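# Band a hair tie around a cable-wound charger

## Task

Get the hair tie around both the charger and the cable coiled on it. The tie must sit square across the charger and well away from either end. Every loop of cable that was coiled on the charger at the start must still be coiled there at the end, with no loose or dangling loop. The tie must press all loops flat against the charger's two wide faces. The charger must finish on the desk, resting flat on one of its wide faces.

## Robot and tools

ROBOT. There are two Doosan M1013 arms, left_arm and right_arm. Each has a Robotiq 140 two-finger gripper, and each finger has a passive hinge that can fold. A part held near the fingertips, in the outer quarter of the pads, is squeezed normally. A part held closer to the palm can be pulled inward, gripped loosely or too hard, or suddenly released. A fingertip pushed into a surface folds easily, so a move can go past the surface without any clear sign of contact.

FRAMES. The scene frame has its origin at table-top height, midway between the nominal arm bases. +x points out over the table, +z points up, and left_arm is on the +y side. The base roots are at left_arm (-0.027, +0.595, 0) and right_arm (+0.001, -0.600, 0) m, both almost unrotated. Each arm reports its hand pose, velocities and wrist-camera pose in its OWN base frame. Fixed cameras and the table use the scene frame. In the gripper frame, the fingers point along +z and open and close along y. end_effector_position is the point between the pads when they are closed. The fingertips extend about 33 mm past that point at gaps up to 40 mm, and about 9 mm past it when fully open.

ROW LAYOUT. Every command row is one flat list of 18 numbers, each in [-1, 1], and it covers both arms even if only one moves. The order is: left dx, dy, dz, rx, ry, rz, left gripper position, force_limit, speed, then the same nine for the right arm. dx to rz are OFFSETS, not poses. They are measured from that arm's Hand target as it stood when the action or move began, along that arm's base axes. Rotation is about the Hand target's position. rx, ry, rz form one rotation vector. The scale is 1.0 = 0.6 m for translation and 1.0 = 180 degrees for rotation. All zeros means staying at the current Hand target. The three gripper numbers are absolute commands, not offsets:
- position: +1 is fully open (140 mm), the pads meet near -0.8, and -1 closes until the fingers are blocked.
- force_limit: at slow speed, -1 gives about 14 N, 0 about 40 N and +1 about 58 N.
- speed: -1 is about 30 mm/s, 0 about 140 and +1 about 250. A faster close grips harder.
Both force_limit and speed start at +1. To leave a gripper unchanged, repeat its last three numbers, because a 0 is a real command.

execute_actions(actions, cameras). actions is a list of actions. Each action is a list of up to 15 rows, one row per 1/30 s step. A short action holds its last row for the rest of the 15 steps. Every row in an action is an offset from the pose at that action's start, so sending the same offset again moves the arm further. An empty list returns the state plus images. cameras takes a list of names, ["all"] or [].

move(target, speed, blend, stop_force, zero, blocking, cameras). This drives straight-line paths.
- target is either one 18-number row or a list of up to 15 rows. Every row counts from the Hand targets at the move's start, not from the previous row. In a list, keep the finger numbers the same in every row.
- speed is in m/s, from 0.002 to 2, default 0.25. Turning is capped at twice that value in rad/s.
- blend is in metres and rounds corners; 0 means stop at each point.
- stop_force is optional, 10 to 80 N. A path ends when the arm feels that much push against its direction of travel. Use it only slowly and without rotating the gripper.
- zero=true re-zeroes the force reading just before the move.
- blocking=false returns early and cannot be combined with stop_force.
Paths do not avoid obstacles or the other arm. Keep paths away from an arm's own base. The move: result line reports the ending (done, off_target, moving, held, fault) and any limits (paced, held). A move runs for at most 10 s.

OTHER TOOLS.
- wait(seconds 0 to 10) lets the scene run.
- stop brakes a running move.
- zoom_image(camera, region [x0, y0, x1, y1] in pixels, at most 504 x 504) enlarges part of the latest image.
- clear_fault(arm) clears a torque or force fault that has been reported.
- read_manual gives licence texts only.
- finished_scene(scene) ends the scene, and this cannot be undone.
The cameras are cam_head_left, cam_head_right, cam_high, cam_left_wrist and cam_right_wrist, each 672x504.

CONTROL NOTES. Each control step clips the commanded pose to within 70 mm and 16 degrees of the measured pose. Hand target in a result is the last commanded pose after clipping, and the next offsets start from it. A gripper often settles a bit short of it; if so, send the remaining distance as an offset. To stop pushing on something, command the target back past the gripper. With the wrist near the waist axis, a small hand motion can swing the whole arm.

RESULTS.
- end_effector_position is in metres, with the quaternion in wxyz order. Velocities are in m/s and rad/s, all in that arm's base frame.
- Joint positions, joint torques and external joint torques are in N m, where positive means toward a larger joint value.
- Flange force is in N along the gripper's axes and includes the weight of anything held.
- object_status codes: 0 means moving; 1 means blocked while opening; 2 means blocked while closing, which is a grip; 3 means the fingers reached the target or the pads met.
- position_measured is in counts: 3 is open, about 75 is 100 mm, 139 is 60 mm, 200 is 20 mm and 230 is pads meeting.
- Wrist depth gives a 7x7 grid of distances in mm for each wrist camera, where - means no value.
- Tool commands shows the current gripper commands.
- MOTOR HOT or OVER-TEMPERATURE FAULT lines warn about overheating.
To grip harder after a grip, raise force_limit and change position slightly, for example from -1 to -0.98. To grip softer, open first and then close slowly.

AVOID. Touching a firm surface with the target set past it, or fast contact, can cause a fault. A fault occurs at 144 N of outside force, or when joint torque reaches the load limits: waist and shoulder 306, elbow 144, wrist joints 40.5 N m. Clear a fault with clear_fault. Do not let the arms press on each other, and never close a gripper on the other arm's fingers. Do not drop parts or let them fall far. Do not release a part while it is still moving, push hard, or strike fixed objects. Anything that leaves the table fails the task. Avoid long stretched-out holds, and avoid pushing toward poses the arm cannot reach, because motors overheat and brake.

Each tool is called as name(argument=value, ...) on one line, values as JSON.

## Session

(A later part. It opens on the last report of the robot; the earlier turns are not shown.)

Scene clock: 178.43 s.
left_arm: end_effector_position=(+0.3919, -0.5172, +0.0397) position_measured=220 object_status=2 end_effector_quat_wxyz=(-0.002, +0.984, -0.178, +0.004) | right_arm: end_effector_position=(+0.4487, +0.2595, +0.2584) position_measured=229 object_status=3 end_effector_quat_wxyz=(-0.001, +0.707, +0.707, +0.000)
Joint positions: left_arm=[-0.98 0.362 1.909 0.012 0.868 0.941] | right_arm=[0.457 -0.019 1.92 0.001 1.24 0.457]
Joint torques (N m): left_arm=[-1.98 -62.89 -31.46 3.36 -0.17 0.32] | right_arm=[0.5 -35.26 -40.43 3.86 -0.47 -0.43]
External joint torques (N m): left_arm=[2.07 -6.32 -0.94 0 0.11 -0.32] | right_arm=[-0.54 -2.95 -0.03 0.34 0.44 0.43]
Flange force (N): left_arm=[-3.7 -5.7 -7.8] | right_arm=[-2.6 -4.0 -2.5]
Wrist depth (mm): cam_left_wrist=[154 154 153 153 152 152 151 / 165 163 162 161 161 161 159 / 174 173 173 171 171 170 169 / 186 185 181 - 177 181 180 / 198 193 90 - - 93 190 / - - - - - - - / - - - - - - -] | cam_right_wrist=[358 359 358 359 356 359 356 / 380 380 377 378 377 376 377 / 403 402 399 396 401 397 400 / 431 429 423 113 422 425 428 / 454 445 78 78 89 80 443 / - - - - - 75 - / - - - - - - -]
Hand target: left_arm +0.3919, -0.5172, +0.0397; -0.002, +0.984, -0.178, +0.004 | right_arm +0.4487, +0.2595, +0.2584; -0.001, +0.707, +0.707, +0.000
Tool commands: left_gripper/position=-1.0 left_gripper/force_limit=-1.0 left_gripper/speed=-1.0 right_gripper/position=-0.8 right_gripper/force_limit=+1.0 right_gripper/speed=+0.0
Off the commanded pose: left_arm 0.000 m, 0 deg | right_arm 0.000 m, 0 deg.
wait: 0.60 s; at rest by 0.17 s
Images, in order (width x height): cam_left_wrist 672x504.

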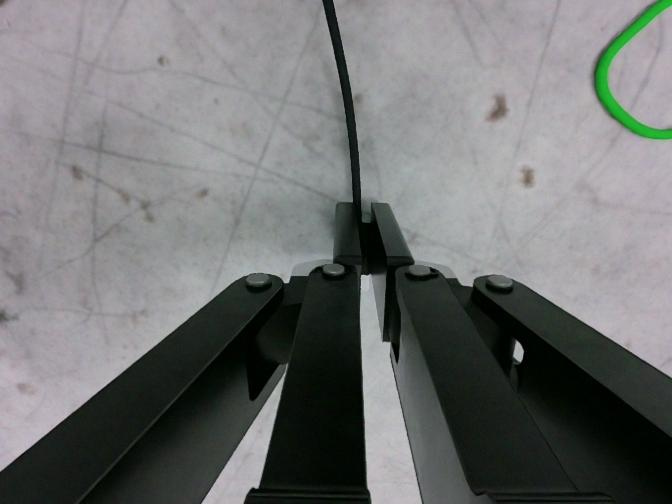

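move(target=[[0,0,0.03,0,0,0,-1,-1,-1,0,0,0,0,0,0,-0.8,1,0],[-0.0175,-0.0558,0.03,0,0,0,-1,-1,-1,0,0,0,0,0,0,-0.8,1,0],[-0.0175,-0.0558,0.001,0,0,0,-1,-1,-1,0,0,0,0,0,0,-0.8,1,0]], speed=0.06, cameras=["cam_left_wrist","cam_high","cam_head_left","cam_head_right"])

zoom_image(camera="cam_head_left", region=[300, 240, 400, 330])

zoom_image(camera="cam_high", region=[150, 240, 290, 340])

Scene clock: 188.37 s.
left_arm: end_effector_position=(+0.3814, -0.5507, +0.0404) position_measured=221 object_status=2 end_effector_quat_wxyz=(-0.002, +0.984, -0.178, +0.004) | right_arm: end_effector_position=(+0.4487, +0.2595, +0.2584) position_measured=229 object_status=3 end_effector_quat_wxyz=(-0.001, +0.707, +0.707, +0.000)
Joint positions: left_arm=[-1.021 0.389 1.866 0.011 0.884 0.9] | right_arm=[0.457 -0.019 1.92 0.001 1.24 0.457]
Joint torques (N m): left_arm=[-2.97 -69.53 -33.16 2.96 0.47 0.34] | right_arm=[0.49 -35.41 -40.51 3.87 -0.49 -0.45]
External joint torques (N m): left_arm=[3.13 -2.63 0.47 0.43 -0.52 -0.34] | right_arm=[-0.49 -3.16 -0.01 0.33 0.46 0.45]
Flange force (N): left_arm=[-1.3 -6.0 -1.6] | right_arm=[-2.6 -4.4 -2.6]
Wrist depth (mm): cam_left_wrist=[155 154 153 153 153 152 151 / 164 163 163 162 162 161 161 / 175 173 173 171 172 171 170 / 186 186 182 - 180 182 181 / 200 193 - - - 94 191 / - - - - - - - / - - - - - - -] | cam_right_wrist=[361 360 356 358 356 355 355 / 380 379 377 377 377 376 378 / 404 402 401 396 400 400 397 / 429 429 422 113 416 427 425 / 458 442 78 78 89 80 440 / - - - - - 75 - / - - - - - - -]
Hand target: left_arm +0.3814, -0.5507, +0.0403; -0.002, +0.984, -0.178, +0.004 | right_arm +0.4487, +0.2595, +0.2584; -0.001, +0.707, +0.707, +0.000
Off the commanded pose: left_arm 0.000 m, 0 deg | right_arm 0.000 m, 0 deg.
move: done
Images, in order (width x height): cam_head_left 672x504, cam_head_right 672x504, cam_high 672x504, cam_left_wrist 672x504.

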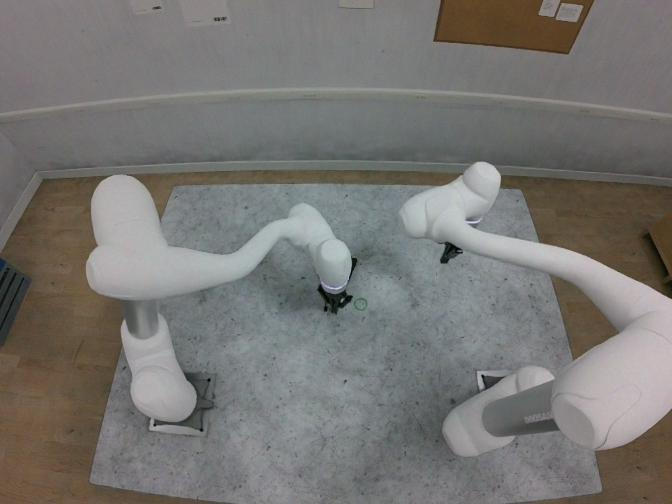

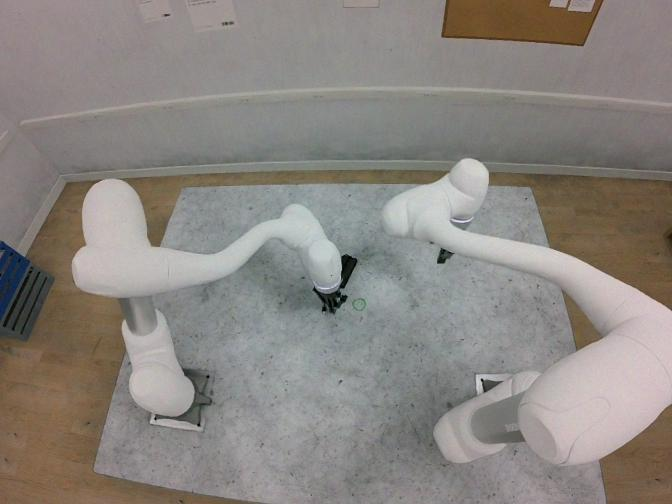

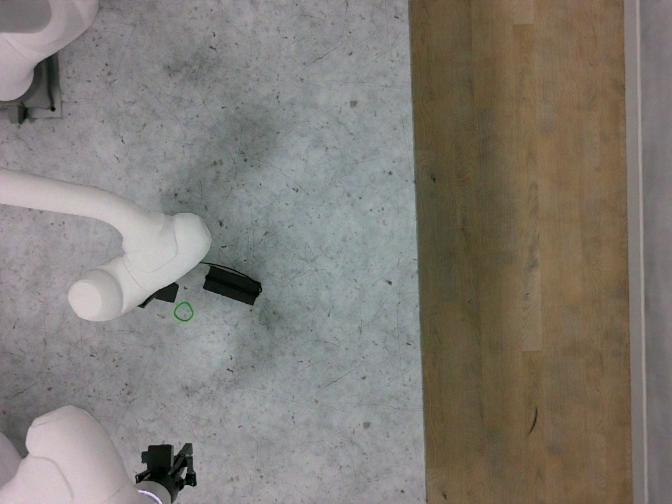

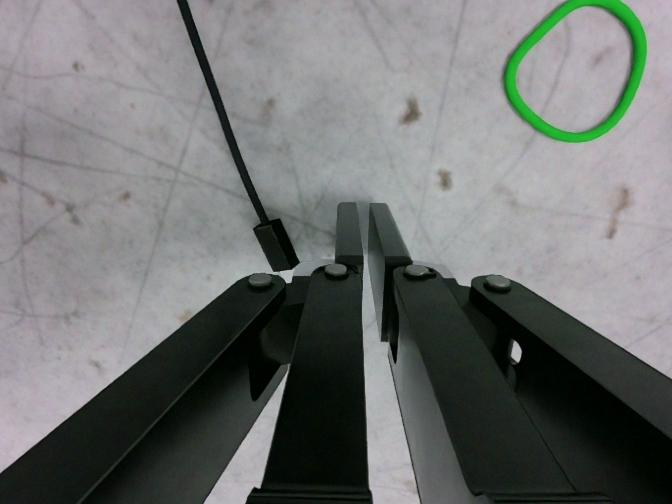

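Scaled by 5.040 from the camera's 672x504 image, which has a finer 960x720 frame.

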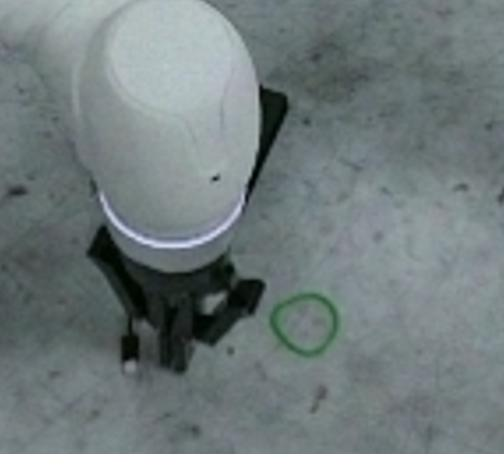

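Scaled by 3.600 from the camera's 672x504 image, which has a finer 960x720 frame.

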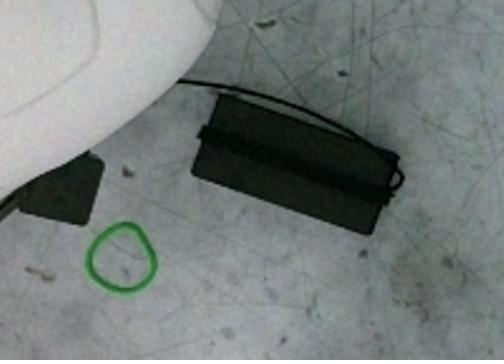

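move(target=[[0,0,0.06,0,0,0,-0.35,-0.2,-0.5,0,0,0,0,0,0,-0.8,1,0],[0.02,0.062,0.06,0,0,0.105,-0.35,-0.2,-0.5,0,0,0,0,0,0,-0.8,1,0],[0.02,0.062,0.022,0,0,0.105,-0.35,-0.2,-0.5,0,0,0,0,0,0,-0.8,1,0]], speed=0.1, cameras=["cam_left_wrist"])

Scene clock: 200.43 s.
left_arm: end_effector_position=(+0.3934, -0.5135, +0.0536) position_measured=173 object_status=3 end_effector_quat_wxyz=(-0.003, +1.000, -0.014, +0.004) | right_arm: end_effector_position=(+0.4487, +0.2595, +0.2584) position_measured=229 object_status=3 end_effector_quat_wxyz=(-0.001, +0.707, +0.707, +0.000)
Joint positions: left_arm=[-0.975 0.345 1.901 0.012 0.895 0.616] | right_arm=[0.457 -0.019 1.92 0.001 1.24 0.457]
Joint torques (N m): left_arm=[-2.87 -64.38 -33.32 3.02 0.57 0.3] | right_arm=[0.59 -35.35 -40.4 3.87 -0.48 -0.45]
External joint torques (N m): left_arm=[3 -3.82 0.47 0.4 -0.6 -0.3] | right_arm=[-0.66 -2.59 0.06 0.31 0.45 0.45]
Flange force (N): left_arm=[-0.6 -7.4 -2.6] | right_arm=[-2.5 -3.6 -2.2]
Wrist depth (mm): cam_left_wrist=[167 167 165 165 164 164 163 / 176 176 178 175 174 173 172 / 188 186 186 185 184 184 182 / 200 199 194 192 144 194 196 / - - - 211 - 93 203 / - - - 227 - - - / - - - 244 - - -] | cam_right_wrist=[358 360 357 355 358 356 355 / 379 380 379 376 377 376 376 / 403 402 402 396 399 399 397 / 429 427 420 113 420 426 422 / 454 446 78 78 89 80 440 / - - - - - 75 - / - - - - - - -]
Hand target: left_arm +0.3934, -0.5135, +0.0535; -0.003, +1.000, -0.014, +0.004 | right_arm +0.4487, +0.2595, +0.2584; -0.001, +0.707, +0.707, +0.000
Off the commanded pose: left_arm 0.000 m, 0 deg | right_arm 0.000 m, 0 deg.
move: done
Images, in order (width x height): cam_left_wrist 672x504.

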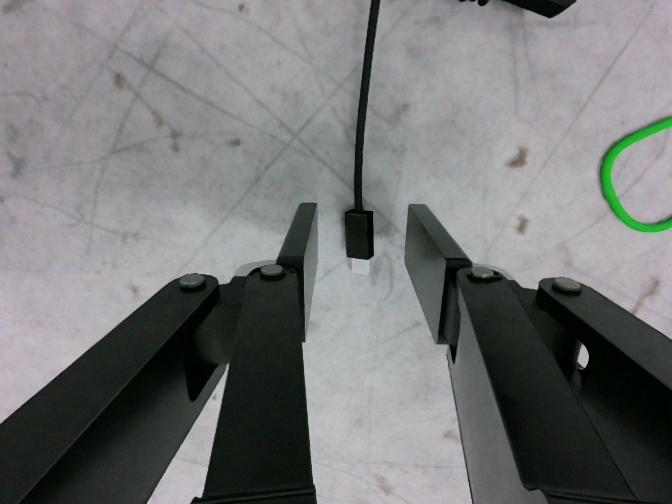

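move(target=[0.008,0,-0.027,0,0,0,-0.35,-0.2,-0.5,0,0,0,0,0,0,-0.8,1,0], speed=0.05)

move(target=[0,0,0,0,0,0,-1,0,-1,0,0,0,0,0,0,-0.8,1,0])

wait(seconds=0.6)

move(target=[0,0,0.1,0,0,0,-1,0,-1,0,0,0,0,0,0,-0.8,1,0], speed=0.08, cameras=["cam_left_wrist","cam_high"])

zoom_image(camera="cam_high", region=[150, 240, 290, 340])

Scene clock: 206.17 s.
left_arm: end_effector_position=(+0.3982, -0.5135, +0.0374) position_measured=173 object_status=3 end_effector_quat_wxyz=(-0.003, +1.000, -0.014, +0.004) | right_arm: end_effector_position=(+0.4487, +0.2595, +0.2584) position_measured=229 object_status=3 end_effector_quat_wxyz=(-0.001, +0.707, +0.707, +0.000)
Joint positions: left_arm=[-0.969 0.367 1.907 0.012 0.868 0.622] | right_arm=[0.457 -0.019 1.92 0.001 1.24 0.457]
Joint torques (N m): left_arm=[-2.82 -67.03 -32.64 2.89 0.49 0.31] | right_arm=[0.64 -35.36 -40.27 3.86 -0.51 -0.42]
External joint torques (N m): left_arm=[2.73 -2.43 0.51 0.45 -0.52 -0.31] | right_arm=[-0.65 -3.31 -0.31 0.35 0.48 0.42]
Flange force (N): left_arm=[0.2 -5.7 -1.4] | right_arm=[-2.9 -4.1 -3.2]
Wrist depth (mm): cam_left_wrist=[152 152 151 150 151 150 148 / 161 161 159 159 158 160 158 / 171 169 170 169 168 167 167 / 183 182 178 176 144 178 178 / - - - 192 190 93 185 / - - - 208 207 - - / - - - 226 - - -] | cam_right_wrist=[359 356 358 357 357 356 355 / 379 379 379 374 376 373 376 / 400 398 404 398 398 400 398 / 428 429 425 113 419 424 422 / 458 445 78 78 89 80 441 / - - - - - 75 - / - - - - - - -]
Hand target: left_arm +0.3982, -0.5135, +0.0373; -0.003, +1.000, -0.014, +0.004 | right_arm +0.4487, +0.2595, +0.2584; -0.001, +0.707, +0.707, +0.000
Off the commanded pose: left_arm 0.000 m, 0 deg | right_arm 0.000 m, 0 deg.
move: done

Scene clock: 207.63 s.
left_arm: end_effector_position=(+0.3982, -0.5135, +0.0373) position_measured=219 object_status=0 end_effector_quat_wxyz=(-0.003, +1.000, -0.014, +0.004) | right_arm: end_effector_position=(+0.4487, +0.2595, +0.2584) position_measured=229 object_status=3 end_effector_quat_wxyz=(-0.001, +0.707, +0.707, +0.000)
Joint positions: left_arm=[-0.969 0.367 1.907 0.012 0.868 0.622] | right_arm=[0.457 -0.019 1.92 0.001 1.24 0.457]
Joint torques (N m): left_arm=[-2.44 -65.84 -31.92 3.07 0.63 0.35] | right_arm=[0.38 -35.33 -40.42 3.85 -0.49 -0.45]
External joint torques (N m): left_arm=[2.56 -3.66 -0.27 0.28 -0.66 -0.35] | right_arm=[-0.38 -2.92 -0.06 0.35 0.45 0.45]
Flange force (N): left_arm=[-0.2 -5.7 -3.0] | right_arm=[-2.2 -4.1 -2.6]
Wrist depth (mm): cam_left_wrist=[152 152 151 150 150 149 148 / 161 161 158 159 158 160 159 / 170 169 170 167 168 167 167 / 182 181 179 172 175 179 177 / 195 190 90 - - 95 188 / - - - - - - - / - - - - - - -] | cam_right_wrist=[359 359 358 358 358 357 357 / 381 381 377 374 379 375 374 / 403 403 402 397 398 400 400 / 429 429 422 113 417 425 422 / 461 445 78 78 89 80 440 / - - - - - 75 - / - - - - - - -]
Hand target: left_arm +0.3982, -0.5135, +0.0373; -0.003, +1.000, -0.014, +0.004 | right_arm +0.4487, +0.2595, +0.2584; -0.001, +0.707, +0.707, +0.000
Off the commanded pose: left_arm 0.000 m, 0 deg | right_arm 0.000 m, 0 deg.
move: done

Scene clock: 208.23 s.
left_arm: end_effector_position=(+0.3982, -0.5135, +0.0373) position_measured=219 object_status=2 end_effector_quat_wxyz=(-0.003, +1.000, -0.014, +0.004) | right_arm: end_effector_position=(+0.4487, +0.2595, +0.2584) position_measured=229 object_status=3 end_effector_quat_wxyz=(-0.001, +0.707, +0.707, +0.000)
Joint positions: left_arm=[-0.969 0.367 1.907 0.012 0.868 0.622] | right_arm=[0.457 -0.019 1.92 0.001 1.24 0.457]
Joint torques (N m): left_arm=[-2.54 -66.04 -31.86 3.04 0.61 0.31] | right_arm=[0.18 -35.52 -40.36 3.86 -0.51 -0.41]
External joint torques (N m): left_arm=[2.47 -3.52 -0.51 0.33 -0.66 -0.31] | right_arm=[-0.2 -2.75 -0.01 0.33 0.48 0.41]
Flange force (N): left_arm=[0.2 -5.1 -3.0] | right_arm=[-1.9 -4.0 -2.5]
Wrist depth (mm): cam_left_wrist=[152 152 151 150 150 150 149 / 161 161 158 159 159 160 159 / 171 169 170 169 168 167 167 / 183 182 179 - 175 179 177 / 196 190 90 - - 94 189 / - - - - - - - / - - - - - - -] | cam_right_wrist=[361 359 358 356 355 357 356 / 379 379 377 377 376 376 376 / 401 404 402 395 400 402 399 / 429 429 422 113 416 425 422 / 460 448 78 78 89 80 441 / - - - - - 75 - / - - - - - - -]
Hand target: left_arm +0.3982, -0.5135, +0.0373; -0.003, +1.000, -0.014, +0.004 | right_arm +0.4487, +0.2595, +0.2584; -0.001, +0.707, +0.707, +0.000
Tool commands: left_gripper/position=-1.0 left_gripper/force_limit=+0.0 left_gripper/speed=-1.0 right_gripper/position=-0.8 right_gripper/force_limit=+1.0 right_gripper/speed=+0.0
Off the commanded pose: left_arm 0.000 m, 0 deg | right_arm 0.000 m, 0 deg.
wait: 0.60 s; at rest by 0.17 s

Scene clock: 209.33 s.
left_arm: end_effector_position=(+0.3982, -0.5135, +0.0973) position_measured=219 object_status=2 end_effector_quat_wxyz=(-0.003, +1.000, -0.014, +0.004) | right_arm: end_effector_position=(+0.4487, +0.2595, +0.2584) position_measured=229 object_status=3 end_effector_quat_wxyz=(-0.001, +0.707, +0.707, +0.000)
Joint positions: left_arm=[-0.969 0.305 1.862 0.011 0.975 0.623] | right_arm=[0.457 -0.019 1.92 0.001 1.24 0.457]
Joint torques (N m): left_arm=[-2.78 -62.69 -35.1 3.17 0.37 0.33] | right_arm=[0.51 -35.57 -40.32 3.83 -0.51 -0.45]
External joint torques (N m): left_arm=[2.72 -3.44 0.14 0.47 -0.41 -0.33] | right_arm=[-0.55 -2.75 -0.12 0.36 0.48 0.45]
Flange force (N): left_arm=[-0.4 -6.3 -2.4] | right_arm=[-2.3 -3.7 -2.6]
Wrist depth (mm): cam_left_wrist=[205 205 203 204 202 204 203 / 217 217 216 216 215 213 212 / 232 231 231 227 227 226 225 / 246 245 242 175 237 240 239 / 263 256 90 - - 94 254 / - - - - - - - / - - - - - - -] | cam_right_wrist=[360 359 360 359 355 357 357 / 379 377 377 378 380 379 376 / 406 402 402 396 401 400 398 / 426 429 421 113 416 426 424 / 457 445 78 78 89 80 443 / - - - - - 75 - / - - - - - - -]
Hand target: left_arm +0.3982, -0.5135, +0.0973; -0.003, +1.000, -0.014, +0.004 | right_arm +0.4487, +0.2595, +0.2584; -0.001, +0.707, +0.707, +0.000
Off the commanded pose: left_arm 0.000 m, 0 deg | right_arm 0.000 m, 0 deg.
move: done
Images, in order (width x height): cam_high 672x504, cam_left_wrist 672x504.

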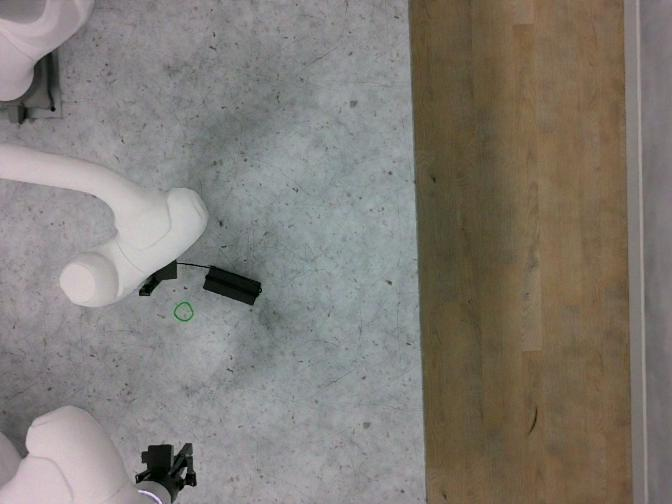

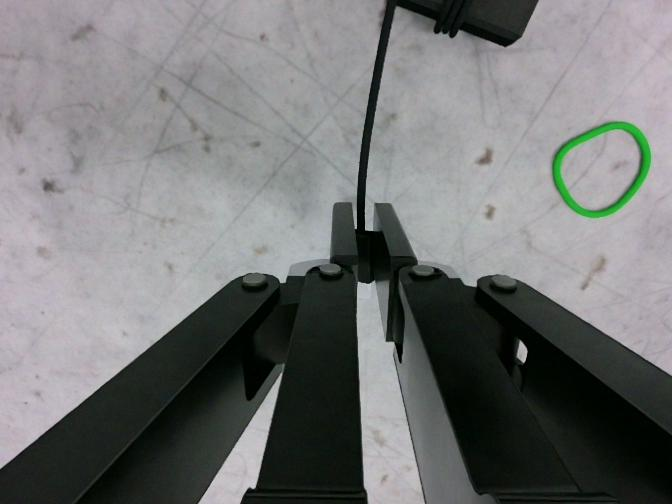

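Scaled by 3.600 from the camera's 672x504 image, which has a finer 960x720 frame.

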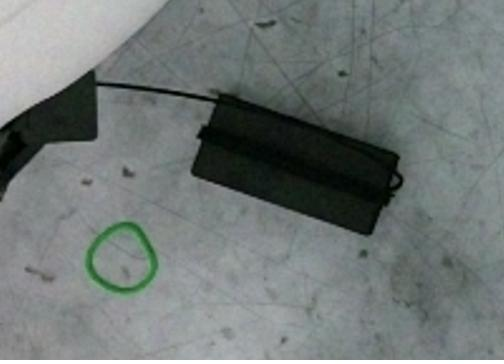

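move(target=[[-0.025,-0.085,0.0,0,0,-0.06,-1,0,-1,0,0,0,0,0,0,-0.8,1,0],[-0.025,-0.085,-0.07,0,0,-0.09,-1,0,-1,0,0,0,0,0,0,-0.8,1,0]], speed=0.07, cameras=["cam_left_wrist","cam_high"])

zoom_image(camera="cam_high", region=[150, 240, 290, 340])

Scene clock: 217.20 s.
left_arm: end_effector_position=(+0.3832, -0.5645, +0.0554) position_measured=219 object_status=2 end_effector_quat_wxyz=(-0.002, +0.988, -0.155, +0.004) | right_arm: end_effector_position=(+0.4487, +0.2595, +0.2584) position_measured=229 object_status=3 end_effector_quat_wxyz=(-0.001, +0.707, +0.707, +0.000)
Joint positions: left_arm=[-1.029 0.39 1.831 0.011 0.92 0.845] | right_arm=[0.457 -0.019 1.92 0.001 1.24 0.457]
Joint torques (N m): left_arm=[-3.05 -69.82 -34.02 3.05 0.53 0.27] | right_arm=[0.51 -35.18 -40.37 3.86 -0.5 -0.44]
External joint torques (N m): left_arm=[2.9 -3.33 0.42 0.43 -0.58 -0.27] | right_arm=[-0.5 -3.79 -0.28 0.34 0.47 0.44]
Flange force (N): left_arm=[-1.9 -6.5 -2.0] | right_arm=[-3.0 -4.9 -3.4]
Wrist depth (mm): cam_left_wrist=[170 168 167 166 166 165 165 / 178 178 178 176 175 175 174 / 190 187 187 187 187 186 184 / 202 201 198 174 194 198 197 / 216 209 90 - - 94 210 / - - - - - - - / - - - - - - -] | cam_right_wrist=[359 357 359 358 356 359 356 / 381 380 379 378 378 378 374 / 404 402 400 398 400 398 398 / 429 429 422 113 419 427 422 / 457 445 78 78 89 80 443 / - - - - - 75 - / - - - - - - -]
Hand target: left_arm +0.3832, -0.5645, +0.0553; -0.002, +0.988, -0.155, +0.004 | right_arm +0.4487, +0.2595, +0.2584; -0.001, +0.707, +0.707, +0.000
Off the commanded pose: left_arm 0.000 m, 0 deg | right_arm 0.000 m, 0 deg.
move: done
Images, in order (width x height): cam_high 672x504, cam_left_wrist 672x504.

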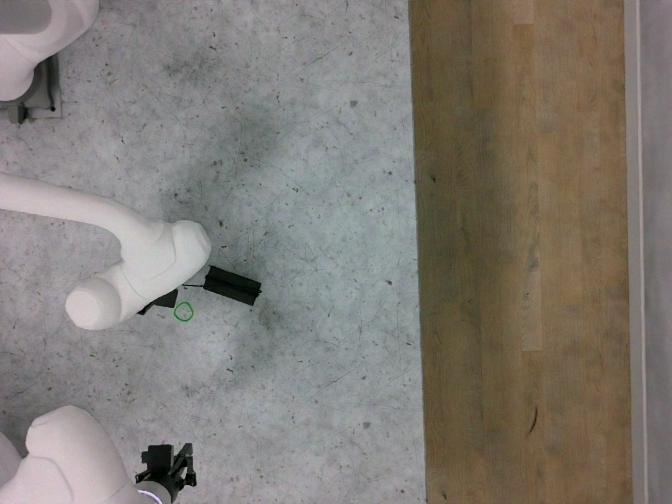

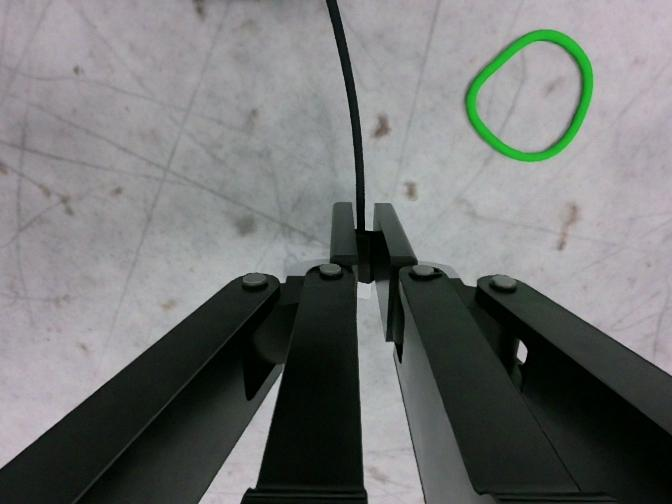

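Scaled by 3.600 from the camera's 672x504 image, which has a finer 960x720 frame.

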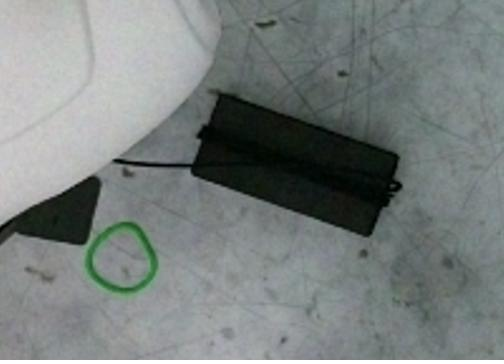

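move(target=[[0.009,0.027,0,0,0,0,-1,0,-1,0,0,0,0,0,0,-0.8,1,0],[0.009,0.027,-0.026,0,0,0,-1,0,-1,0,0,0,0,0,0,-0.8,1,0]], speed=0.05)

move(target=[0,0,0,0,0,0,-0.35,0,-1,0,0,0,0,0,0,-0.8,1,0])

move(target=[[0,0,0.1,0,0,0,0.43,0,-1,0,0,0,0,0,0,-0.8,1,0],[0.205,-0.055,0.22,0,0,-0.015,0.43,0,-1,0,0,0,0,0,0,-0.8,1,0]], speed=0.15, cameras=["cam_left_wrist","cam_high"])

zoom_image(camera="cam_left_wrist", region=[200, 0, 500, 400])

Scene clock: 228.43 s.
left_arm: end_effector_position=(+0.3886, -0.5483, +0.0398) position_measured=219 object_status=2 end_effector_quat_wxyz=(-0.002, +0.988, -0.155, +0.004) | right_arm: end_effector_position=(+0.4487, +0.2595, +0.2584) position_measured=229 object_status=3 end_effector_quat_wxyz=(-0.001, +0.707, +0.707, +0.000)
Joint positions: left_arm=[-1.01 0.392 1.862 0.012 0.885 0.864] | right_arm=[0.457 -0.019 1.92 0.001 1.24 0.457]
Joint torques (N m): left_arm=[-2.64 -69.18 -33.21 2.95 0.49 0.33] | right_arm=[0.54 -35.37 -40.35 3.85 -0.52 -0.41]
External joint torques (N m): left_arm=[2.62 -3.28 0.52 0.44 -0.54 -0.33] | right_arm=[-0.59 -3.27 -0.2 0.36 0.49 0.41]
Flange force (N): left_arm=[-2.4 -6.1 -2.2] | right_arm=[-2.8 -4.2 -3.0]
Wrist depth (mm): cam_left_wrist=[154 154 153 152 152 151 150 / 165 163 162 162 161 160 160 / 174 173 172 170 171 170 169 / 186 185 181 - 178 181 180 / 198 194 90 - - 94 190 / - - - - - - - / - - - - - - -] | cam_right_wrist=[360 358 356 358 354 358 356 / 380 383 379 378 377 377 377 / 402 404 402 396 399 400 398 / 426 425 422 113 419 424 426 / 456 446 78 78 89 80 443 / - - - - - 75 - / - - - - - - -]
Hand target: left_arm +0.3886, -0.5483, +0.0397; -0.002, +0.988, -0.155, +0.004 | right_arm +0.4487, +0.2595, +0.2584; -0.001, +0.707, +0.707, +0.000
Off the commanded pose: left_arm 0.000 m, 0 deg | right_arm 0.000 m, 0 deg.
move: done

Scene clock: 229.67 s.
left_arm: end_effector_position=(+0.3886, -0.5483, +0.0397) position_measured=173 object_status=0 end_effector_quat_wxyz=(-0.002, +0.988, -0.155, +0.004) | right_arm: end_effector_position=(+0.4487, +0.2595, +0.2584) position_measured=229 object_status=3 end_effector_quat_wxyz=(-0.001, +0.707, +0.707, +0.000)
Joint positions: left_arm=[-1.01 0.392 1.862 0.012 0.885 0.864] | right_arm=[0.457 -0.019 1.92 0.001 1.24 0.457]
Joint torques (N m): left_arm=[-3.07 -69.36 -33.27 2.91 0.5 0.36] | right_arm=[0.45 -35.46 -40.31 3.91 -0.52 -0.42]
External joint torques (N m): left_arm=[2.98 -3.12 0.4 0.5 -0.56 -0.36] | right_arm=[-0.43 -3.29 -0.25 0.3 0.49 0.42]
Flange force (N): left_arm=[-1.7 -6.2 -2.1] | right_arm=[-2.5 -4.3 -3.1]
Wrist depth (mm): cam_left_wrist=[155 154 155 152 153 151 151 / 165 164 162 162 161 161 160 / 174 172 172 170 171 170 170 / 186 184 179 179 144 181 180 / - - - 195 192 93 188 / - - - 211 210 - - / - - - 226 - - -] | cam_right_wrist=[362 359 356 359 354 358 357 / 379 380 378 376 380 377 376 / 404 403 401 394 401 397 397 / 427 427 422 113 419 424 422 / 455 445 78 78 89 80 444 / - - - - - 75 - / - - - - - - -]
Hand target: left_arm +0.3886, -0.5483, +0.0397; -0.002, +0.988, -0.155, +0.004 | right_arm +0.4487, +0.2595, +0.2584; -0.001, +0.707, +0.707, +0.000
Off the commanded pose: left_arm 0.000 m, 0 deg | right_arm 0.000 m, 0 deg.
move: done

Scene clock: 231.93 s.
left_arm: end_effector_position=(+0.5116, -0.5813, +0.1717) position_measured=75 object_status=0 end_effector_quat_wxyz=(-0.002, +0.984, -0.178, +0.004) | right_arm: end_effector_position=(+0.4487, +0.2595, +0.2584) position_measured=229 object_status=3 end_effector_quat_wxyz=(-0.001, +0.707, +0.707, +0.000)
Joint positions: left_arm=[-0.897 0.425 1.537 0.009 1.177 1.028] | right_arm=[0.457 -0.019 1.92 0.001 1.24 0.457]
Joint torques (N m): left_arm=[-2.66 -78.67 -39.52 3.59 0.47 0.35] | right_arm=[0.56 -35.2 -40.42 3.89 -0.5 -0.42]
External joint torques (N m): left_arm=[2.57 -3.18 0.48 0.45 -0.53 -0.35] | right_arm=[-0.68 -2.98 -0.08 0.31 0.46 0.42]
Flange force (N): left_arm=[-4.0 -5.4 -0.6] | right_arm=[-2.8 -3.9 -2.7]
Wrist depth (mm): cam_left_wrist=[272 269 267 245 268 269 264 / 288 286 285 259 283 282 281 / 304 304 303 268 297 300 297 / 325 316 313 322 320 136 313 / - - 346 340 340 117 85 / - - 370 368 367 365 - / - - 401 398 399 - -] | cam_right_wrist=[359 360 359 358 357 355 356 / 378 382 379 378 376 378 377 / 403 402 399 396 397 400 398 / 430 428 420 113 422 424 424 / 457 445 78 78 89 80 439 / - - - - - 75 - / - - - - - - -]
Hand target: left_arm +0.5116, -0.5813, +0.1717; -0.002, +0.984, -0.178, +0.004 | right_arm +0.4487, +0.2595, +0.2584; -0.001, +0.707, +0.707, +0.000
Off the commanded pose: left_arm 0.000 m, 0 deg | right_arm 0.000 m, 0 deg.
move: done
Images, in order (width x height): cam_high 672x504, cam_left_wrist 672x504.

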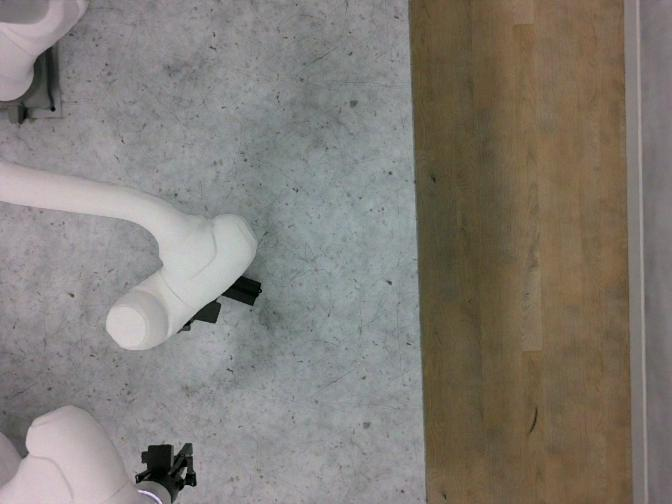

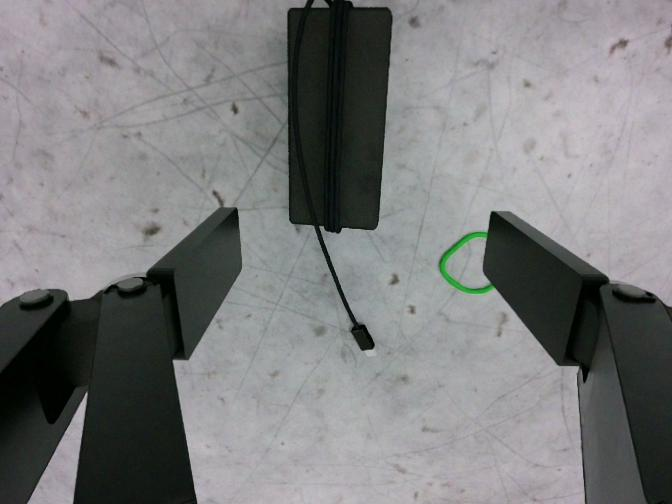

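Scaled by 1.260 from the camera's 672x504 image, which has a finer 960x720 frame.

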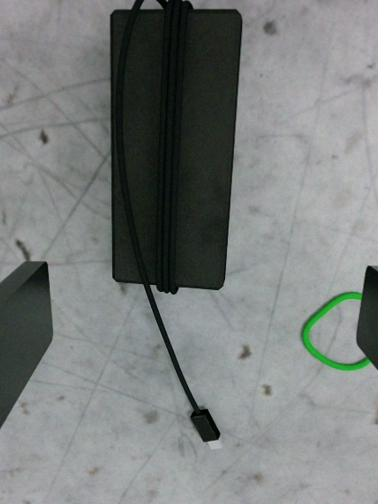

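move(target=[[0.004,0.0263,0,0,0,-0.006,0.43,0,-1,0,0,0,0,0,0,-0.8,1,0],[0.004,0.0263,-0.218,0,0,-0.006,0.43,0,-1,0,0,0,0,0,0,-0.8,1,0]], speed=0.12)

move(target=[0,0,0,0,0,0,-1,-0.2,-1,0,0,0,0,0,0,-0.8,1,0])

wait(seconds=0.7, cameras=["cam_left_wrist"])

zoom_image(camera="cam_left_wrist", region=[200, 0, 500, 400])

Scene clock: 251.83 s.
left_arm: end_effector_position=(+0.5140, -0.5655, +0.0410) position_measured=75 object_status=3 end_effector_quat_wxyz=(-0.002, +0.982, -0.187, +0.004) | right_arm: end_effector_position=(+0.4487, +0.2595, +0.2584) position_measured=229 object_status=3 end_effector_quat_wxyz=(-0.001, +0.707, +0.707, +0.000)
Joint positions: left_arm=[-0.882 0.512 1.668 0.01 0.959 1.059] | right_arm=[0.457 -0.019 1.92 0.001 1.24 0.457]
Joint torques (N m): left_arm=[-3.33 -82.02 -34.95 3.12 0.49 0.31] | right_arm=[0.4 -35.23 -40.27 3.87 -0.5 -0.41]
External joint torques (N m): left_arm=[3.47 -3.45 0.53 0.45 -0.54 -0.31] | right_arm=[-0.36 -3.66 -0.35 0.34 0.47 0.41]
Flange force (N): left_arm=[-3.6 -6.4 -2.0] | right_arm=[-2.6 -4.7 -3.4]
Wrist depth (mm): cam_left_wrist=[155 155 154 131 128 153 151 / 164 164 163 139 136 163 162 / 175 174 174 148 145 171 170 / 186 181 181 159 155 136 181 / - - 198 197 196 125 85 / - - 213 212 210 210 - / - - 231 229 227 226 -] | cam_right_wrist=[362 358 356 356 360 357 358 / 380 379 376 378 377 377 375 / 400 402 401 396 398 401 400 / 429 427 419 113 418 425 425 / 458 445 78 78 89 80 439 / - - - - - 75 - / - - - - - - -]
Hand target: left_arm +0.5140, -0.5655, +0.0409; -0.002, +0.982, -0.187, +0.004 | right_arm +0.4487, +0.2595, +0.2584; -0.001, +0.707, +0.707, +0.000
Off the commanded pose: left_arm 0.000 m, 0 deg | right_arm 0.000 m, 0 deg.
move: done

Scene clock: 253.33 s.
left_arm: end_effector_position=(+0.5140, -0.5655, +0.0409) position_measured=132 object_status=2 end_effector_quat_wxyz=(-0.002, +0.982, -0.187, +0.004) | right_arm: end_effector_position=(+0.4487, +0.2595, +0.2584) position_measured=229 object_status=3 end_effector_quat_wxyz=(-0.001, +0.707, +0.707, +0.000)
Joint positions: left_arm=[-0.882 0.512 1.668 0.01 0.959 1.059] | right_arm=[0.457 -0.019 1.92 0.001 1.24 0.457]
Joint torques (N m): left_arm=[-0.22 -78.85 -33.03 3.93 0.41 0.27] | right_arm=[0.59 -35.5 -40.3 3.87 -0.49 -0.43]
External joint torques (N m): left_arm=[0.15 -6.65 -1.58 -0.35 -0.46 -0.27] | right_arm=[-0.69 -2.75 -0.12 0.32 0.46 0.43]
Flange force (N): left_arm=[-5.2 -2.5 -6.5] | right_arm=[-2.6 -3.5 -2.6]
Wrist depth (mm): cam_left_wrist=[156 155 153 132 129 153 151 / 164 164 161 140 136 163 162 / 174 174 173 149 145 171 170 / 186 184 137 158 152 180 182 / - - 131 197 196 84 - / - - 212 211 210 - - / - - 229 229 219 - -] | cam_right_wrist=[360 360 358 357 356 356 358 / 379 378 378 379 376 376 375 / 404 401 402 398 400 398 396 / 431 432 425 113 419 425 422 / 458 441 78 78 89 80 442 / - - - - - 75 - / - - - - - - -]
Hand target: left_arm +0.5140, -0.5655, +0.0409; -0.002, +0.982, -0.187, +0.004 | right_arm +0.4487, +0.2595, +0.2584; -0.001, +0.707, +0.707, +0.000
Off the commanded pose: left_arm 0.000 m, 0 deg | right_arm 0.000 m, 0 deg.
move: done

Scene clock: 254.03 s.
left_arm: end_effector_position=(+0.5140, -0.5655, +0.0409) position_measured=132 object_status=2 end_effector_quat_wxyz=(-0.002, +0.982, -0.187, +0.004) | right_arm: end_effector_position=(+0.4487, +0.2595, +0.2584) position_measured=229 object_status=3 end_effector_quat_wxyz=(-0.001, +0.707, +0.707, +0.000)
Joint positions: left_arm=[-0.882 0.512 1.668 0.01 0.959 1.059] | right_arm=[0.457 -0.019 1.92 0.001 1.24 0.457]
Joint torques (N m): left_arm=[-0.75 -78.68 -33.17 3.92 0.35 0.26] | right_arm=[0.51 -35.33 -40.46 3.88 -0.46 -0.44]
External joint torques (N m): left_arm=[0.8 -7.08 -1.69 -0.31 -0.42 -0.26] | right_arm=[-0.55 -3.49 -0.09 0.32 0.44 0.44]
Flange force (N): left_arm=[-5.0 -3.4 -7.0] | right_arm=[-3.0 -4.7 -2.9]
Wrist depth (mm): cam_left_wrist=[155 155 153 132 129 153 151 / 165 164 161 139 136 163 162 / 175 173 174 149 145 171 170 / 187 183 136 158 152 180 182 / - - 131 197 196 84 - / - - 212 211 211 - - / - - 230 229 229 - -] | cam_right_wrist=[359 359 359 356 356 358 358 / 380 377 380 376 376 377 376 / 402 400 400 396 398 398 399 / 429 425 425 113 419 422 425 / 458 447 78 78 89 80 441 / - - - - - 75 - / - - - - - - -]
Hand target: left_arm +0.5140, -0.5655, +0.0409; -0.002, +0.982, -0.187, +0.004 | right_arm +0.4487, +0.2595, +0.2584; -0.001, +0.707, +0.707, +0.000
Tool commands: left_gripper/position=-1.0 left_gripper/force_limit=-0.2 left_gripper/speed=-1.0 right_gripper/position=-0.8 right_gripper/force_limit=+1.0 right_gripper/speed=+0.0
Off the commanded pose: left_arm 0.000 m, 0 deg | right_arm 0.000 m, 0 deg.
wait: 0.70 s; at rest by 0.17 s
Images, in order (width x height): cam_left_wrist 672x504.

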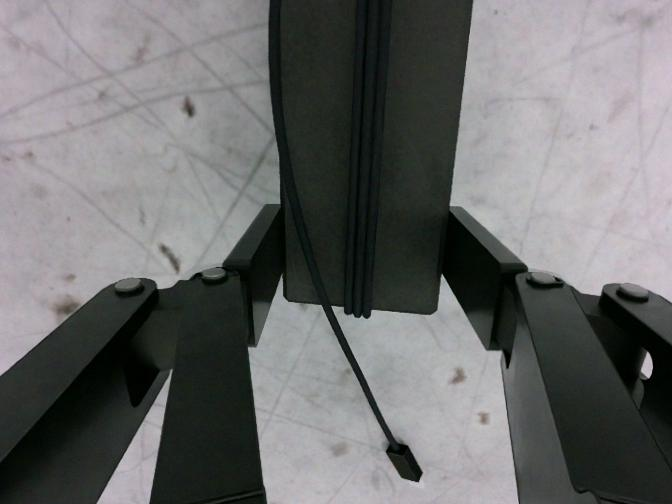

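Scaled by 1.260 from the camera's 672x504 image, which has a finer 960x720 frame.

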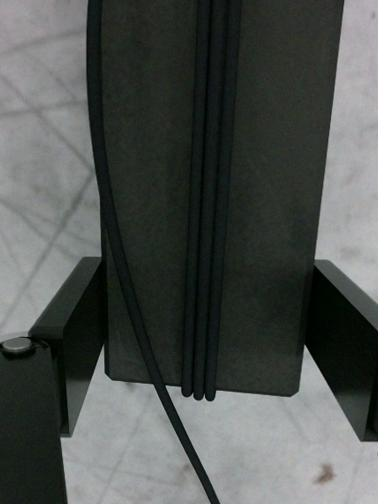

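move(target=[[0,0,0.1,0,0,0,-1,-0.2,-1,0,0,0,0,0,0,-0.8,1,0],[0.105,0.235,0.43,0,0,-0.38,-1,-0.2,-1,0,0,0,0,0,0,-0.8,1,0]], speed=0.12, blend=0.03, cameras=["all"])

zoom_image(camera="cam_left_wrist", region=[200, 0, 500, 400])

Scene clock: 266.67 s.
left_arm: end_effector_position=(+0.5770, -0.4245, +0.2989) position_measured=132 object_status=2 end_effector_quat_wxyz=(+0.000, +0.707, -0.707, +0.005) | right_arm: end_effector_position=(+0.4487, +0.2595, +0.2584) position_measured=229 object_status=3 end_effector_quat_wxyz=(-0.001, +0.707, +0.707, +0.000)
Joint positions: left_arm=[-0.682 0.271 1.513 -0.002 1.349 2.46] | right_arm=[0.457 -0.019 1.92 0.001 1.24 0.457]
Joint torques (N m): left_arm=[-2.78 -68.67 -43.82 3.6 0.36 0.3] | right_arm=[0.31 -35.31 -40.29 3.86 -0.5 -0.46]
External joint torques (N m): left_arm=[2.44 -0.32 2.57 0.57 -0.43 -0.3] | right_arm=[-0.23 -3.13 -0.15 0.34 0.47 0.46]
Flange force (N): left_arm=[-5.9 3.0 4.1] | right_arm=[-2.0 -4.4 -2.8]
Wrist depth (mm): cam_left_wrist=[385 381 382 133 131 375 373 / 408 402 405 139 137 395 395 / 433 431 428 149 146 420 421 / 456 452 129 158 153 439 444 / - - 481 494 483 84 - / - - 522 521 522 - - / - - 572 562 562 - -] | cam_right_wrist=[361 360 358 354 358 354 356 / 379 379 379 377 377 376 374 / 401 405 398 396 399 398 396 / 429 430 426 113 420 424 424 / 457 445 78 78 89 80 442 / - - - - - 75 - / - - - - - - -]
Hand target: left_arm +0.5770, -0.4245, +0.2989; +0.000, +0.707, -0.707, +0.005 | right_arm +0.4487, +0.2595, +0.2584; -0.001, +0.707, +0.707, +0.000
Off the commanded pose: left_arm 0.000 m, 0 deg | right_arm 0.000 m, 0 deg.
move: done

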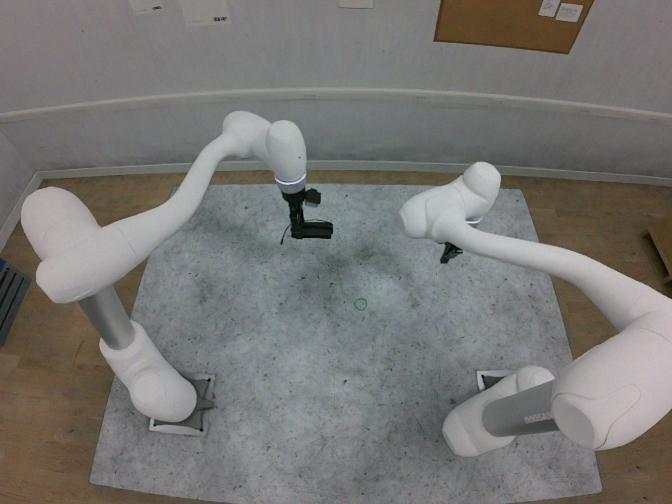

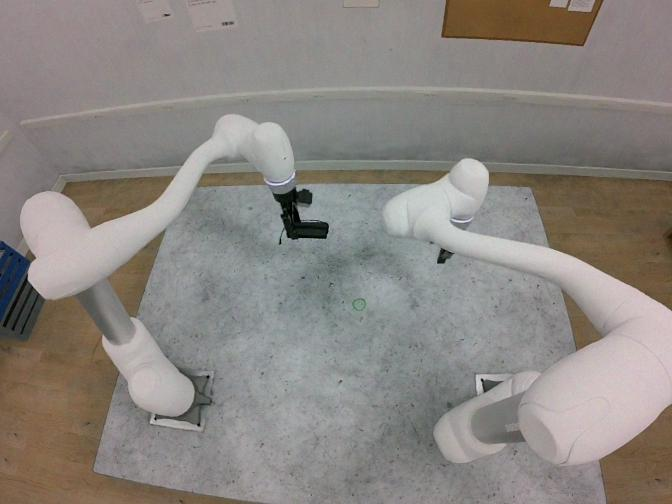

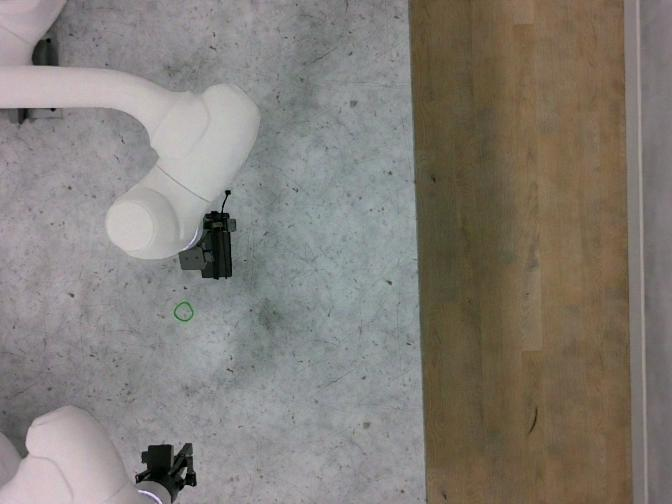

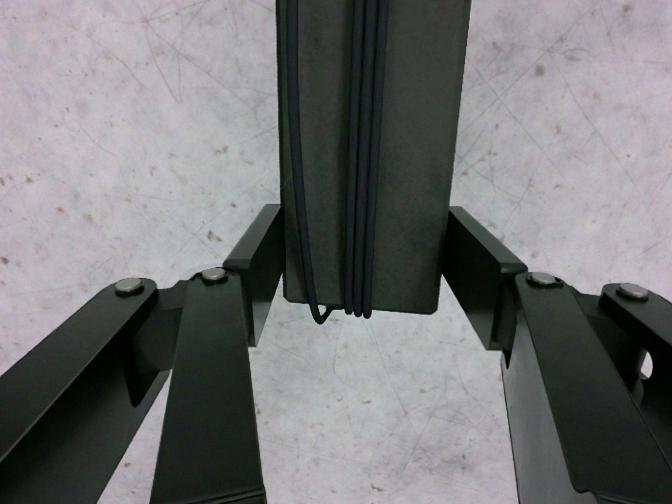

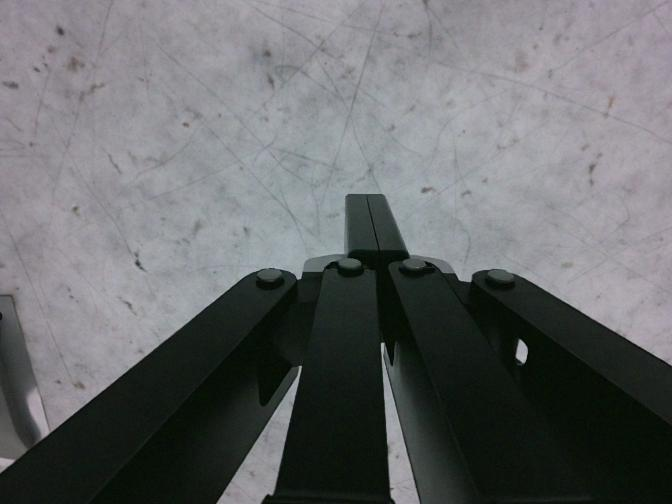

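Scaled by 1.260 from the camera's 672x504 image, which has a finer 960x720 frame.

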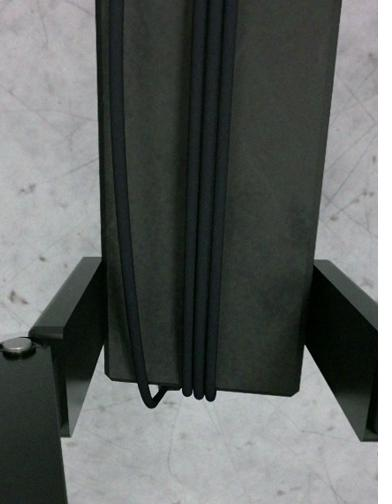

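move(target=[[0,0,0,0,0,0,-1,-0.2,-1,-0.118,0.3,-0.08,0,0,0,-1,-1,-1],[0,0,0,0,0,0,-1,-0.2,-1,-0.118,0.4675,-0.32,0,0,0,-1,-1,-1]], blend=0.03, speed=0.2, cameras=["cam_right_wrist"])

Scene clock: 272.73 s.
left_arm: end_effector_position=(+0.5770, -0.4245, +0.2989) position_measured=132 object_status=2 end_effector_quat_wxyz=(+0.000, +0.707, -0.707, +0.005) | right_arm: end_effector_position=(+0.3779, +0.5400, +0.0664) position_measured=230 object_status=3 end_effector_quat_wxyz=(-0.001, +0.707, +0.707, +0.000)
Joint positions: left_arm=[-0.682 0.271 1.513 -0.002 1.349 2.46] | right_arm=[0.907 0.348 1.868 0.001 0.924 0.907]
Joint torques (N m): left_arm=[-2.95 -68.79 -43.75 3.6 0.33 0.37] | right_arm=[-0.1 -66.42 -34.25 3.22 -0.44 -0.44]
External joint torques (N m): left_arm=[2.81 -0.25 2.5 0.59 -0.39 -0.37] | right_arm=[0.09 -3.94 0.06 0.31 0.4 0.45]
Flange force (N): left_arm=[-6.1 2.5 4.0] | right_arm=[-3.7 -3.6 -4.7]
Wrist depth (mm): cam_left_wrist=[382 384 380 126 130 374 373 / 405 406 405 135 137 401 395 / 433 430 425 148 146 421 417 / 455 451 130 155 152 447 446 / - - 131 492 485 85 - / - - 521 515 518 - - / - - 566 565 562 - -] | cam_right_wrist=[182 182 181 182 181 181 181 / 192 192 192 191 191 191 191 / 204 204 203 200 203 202 202 / 217 217 214 118 213 213 215 / 232 226 78 78 89 83 226 / - - - - - 75 - / - - - - - - -]
Hand target: left_arm +0.5770, -0.4245, +0.2989; +0.000, +0.707, -0.707, +0.005 | right_arm +0.3779, +0.5400, +0.0664; -0.001, +0.707, +0.707, +0.000
Off the commanded pose: left_arm 0.000 m, 0 deg | right_arm 0.000 m, 0 deg.
move: done
Images, in order (width x height): cam_right_wrist 672x504.

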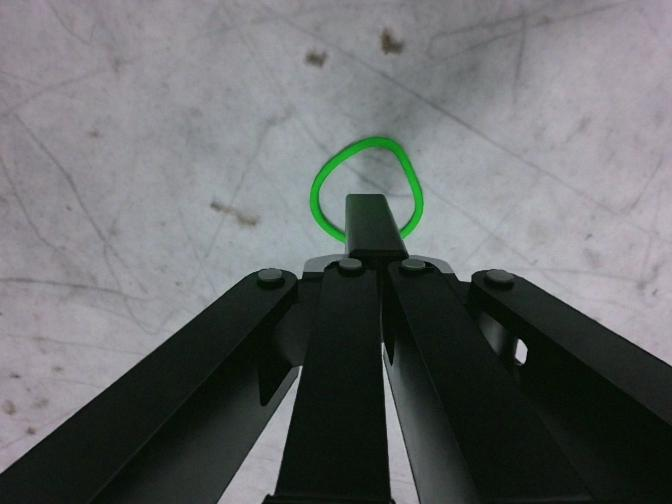

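move(target=[[0,0,0,0,0,0,-1,-0.2,-1,0.0033,0.005,-0.034,0,0,0,-1,-1,-1]], speed=0.08)

move(target=[0,0,0,0,0,0,-1,-0.2,-1,0,0,-0.025,0,0,0,-1,-1,-1], speed=0.006, stop_force=10, cameras=["cam_right_wrist"])

Scene clock: 293.77 s.
left_arm: end_effector_position=(+0.5770, -0.4245, +0.2989) position_measured=132 object_status=2 end_effector_quat_wxyz=(+0.000, +0.707, -0.707, +0.005) | right_arm: end_effector_position=(+0.3799, +0.5430, +0.0460) position_measured=230 object_status=3 end_effector_quat_wxyz=(-0.001, +0.707, +0.707, +0.000)
Joint positions: left_arm=[-0.682 0.271 1.513 -0.002 1.349 2.46] | right_arm=[0.908 0.374 1.876 0.001 0.891 0.907]
Joint torques (N m): left_arm=[-2.95 -68.85 -43.62 3.6 0.35 0.31] | right_arm=[0.59 -69.26 -33.43 3.18 -0.51 -0.44]
External joint torques (N m): left_arm=[2.84 -0.09 2.46 0.57 -0.41 -0.31] | right_arm=[-0.71 -2.98 -0.04 0.27 0.46 0.44]
Flange force (N): left_arm=[-6.0 2.2 4.0] | right_arm=[-3.1 -1.7 -4.0]
Wrist depth (mm): cam_left_wrist=[384 384 382 132 131 374 374 / 405 403 404 134 137 398 399 / 432 428 430 148 146 420 420 / 456 452 129 154 152 443 446 / - - 480 487 482 84 - / - - 524 516 521 - - / - - 566 556 557 - -] | cam_right_wrist=[165 163 163 162 163 162 162 / 172 172 171 172 172 171 172 / 183 182 183 180 182 181 181 / 195 194 192 120 188 191 192 / 205 202 78 78 89 80 201 / - - - - - 75 - / - - - - - - -]
Hand target: left_arm +0.5770, -0.4245, +0.2989; +0.000, +0.707, -0.707, +0.005 | right_arm +0.3799, +0.5430, +0.0460; -0.001, +0.707, +0.707, +0.000
Off the commanded pose: left_arm 0.000 m, 0 deg | right_arm 0.000 m, 0 deg.
move: done

Scene clock: 296.70 s.
left_arm: end_effector_position=(+0.5770, -0.4245, +0.2989) position_measured=132 object_status=2 end_effector_quat_wxyz=(+0.000, +0.707, -0.707, +0.005) | right_arm: end_effector_position=(+0.3799, +0.5430, +0.0321) position_measured=230 object_status=3 end_effector_quat_wxyz=(-0.001, +0.707, +0.707, +0.000)
Joint positions: left_arm=[-0.682 0.271 1.513 -0.002 1.349 2.46] | right_arm=[0.908 0.389 1.885 0.001 0.867 0.907]
Joint torques (N m): left_arm=[-3.15 -68.74 -43.58 3.58 0.34 0.36] | right_arm=[0.29 -53.01 -26.34 3.12 -3.09 -0.45]
External joint torques (N m): left_arm=[3.35 -0.3 2.45 0.6 -0.4 -0.36] | right_arm=[-0.51 -18.99 -6.2 0.24 3.05 0.45]
Flange force (N): left_arm=[-6.7 2.0 3.9] | right_arm=[-8.2 -5.6 -30.1]
Wrist depth (mm): cam_left_wrist=[385 382 380 131 131 375 373 / 403 405 404 132 137 397 399 / 432 430 426 150 146 420 422 / 459 451 129 158 152 444 447 / - - 480 489 485 85 - / - - 526 520 521 - - / - - 565 559 556 - -] | cam_right_wrist=[149 151 150 150 150 150 152 / 160 159 159 159 158 158 158 / 169 168 168 166 167 168 167 / 182 179 177 120 174 176 178 / 192 186 78 78 89 83 185 / - - - - - 75 - / - - - - - - -]
Hand target: left_arm +0.5770, -0.4245, +0.2989; +0.000, +0.707, -0.707, +0.005 | right_arm +0.3799, +0.5430, +0.0321; -0.001, +0.707, +0.707, +0.000 (not the last commanded pose)
Off the commanded pose: left_arm 0.000 m, 0 deg | right_arm 0.001 m, 0 deg.
move: contact (right_arm)
Images, in order (width x height): cam_right_wrist 672x504.

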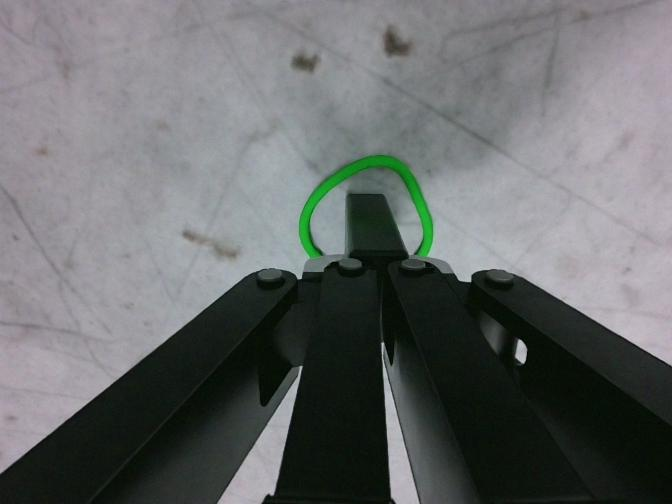

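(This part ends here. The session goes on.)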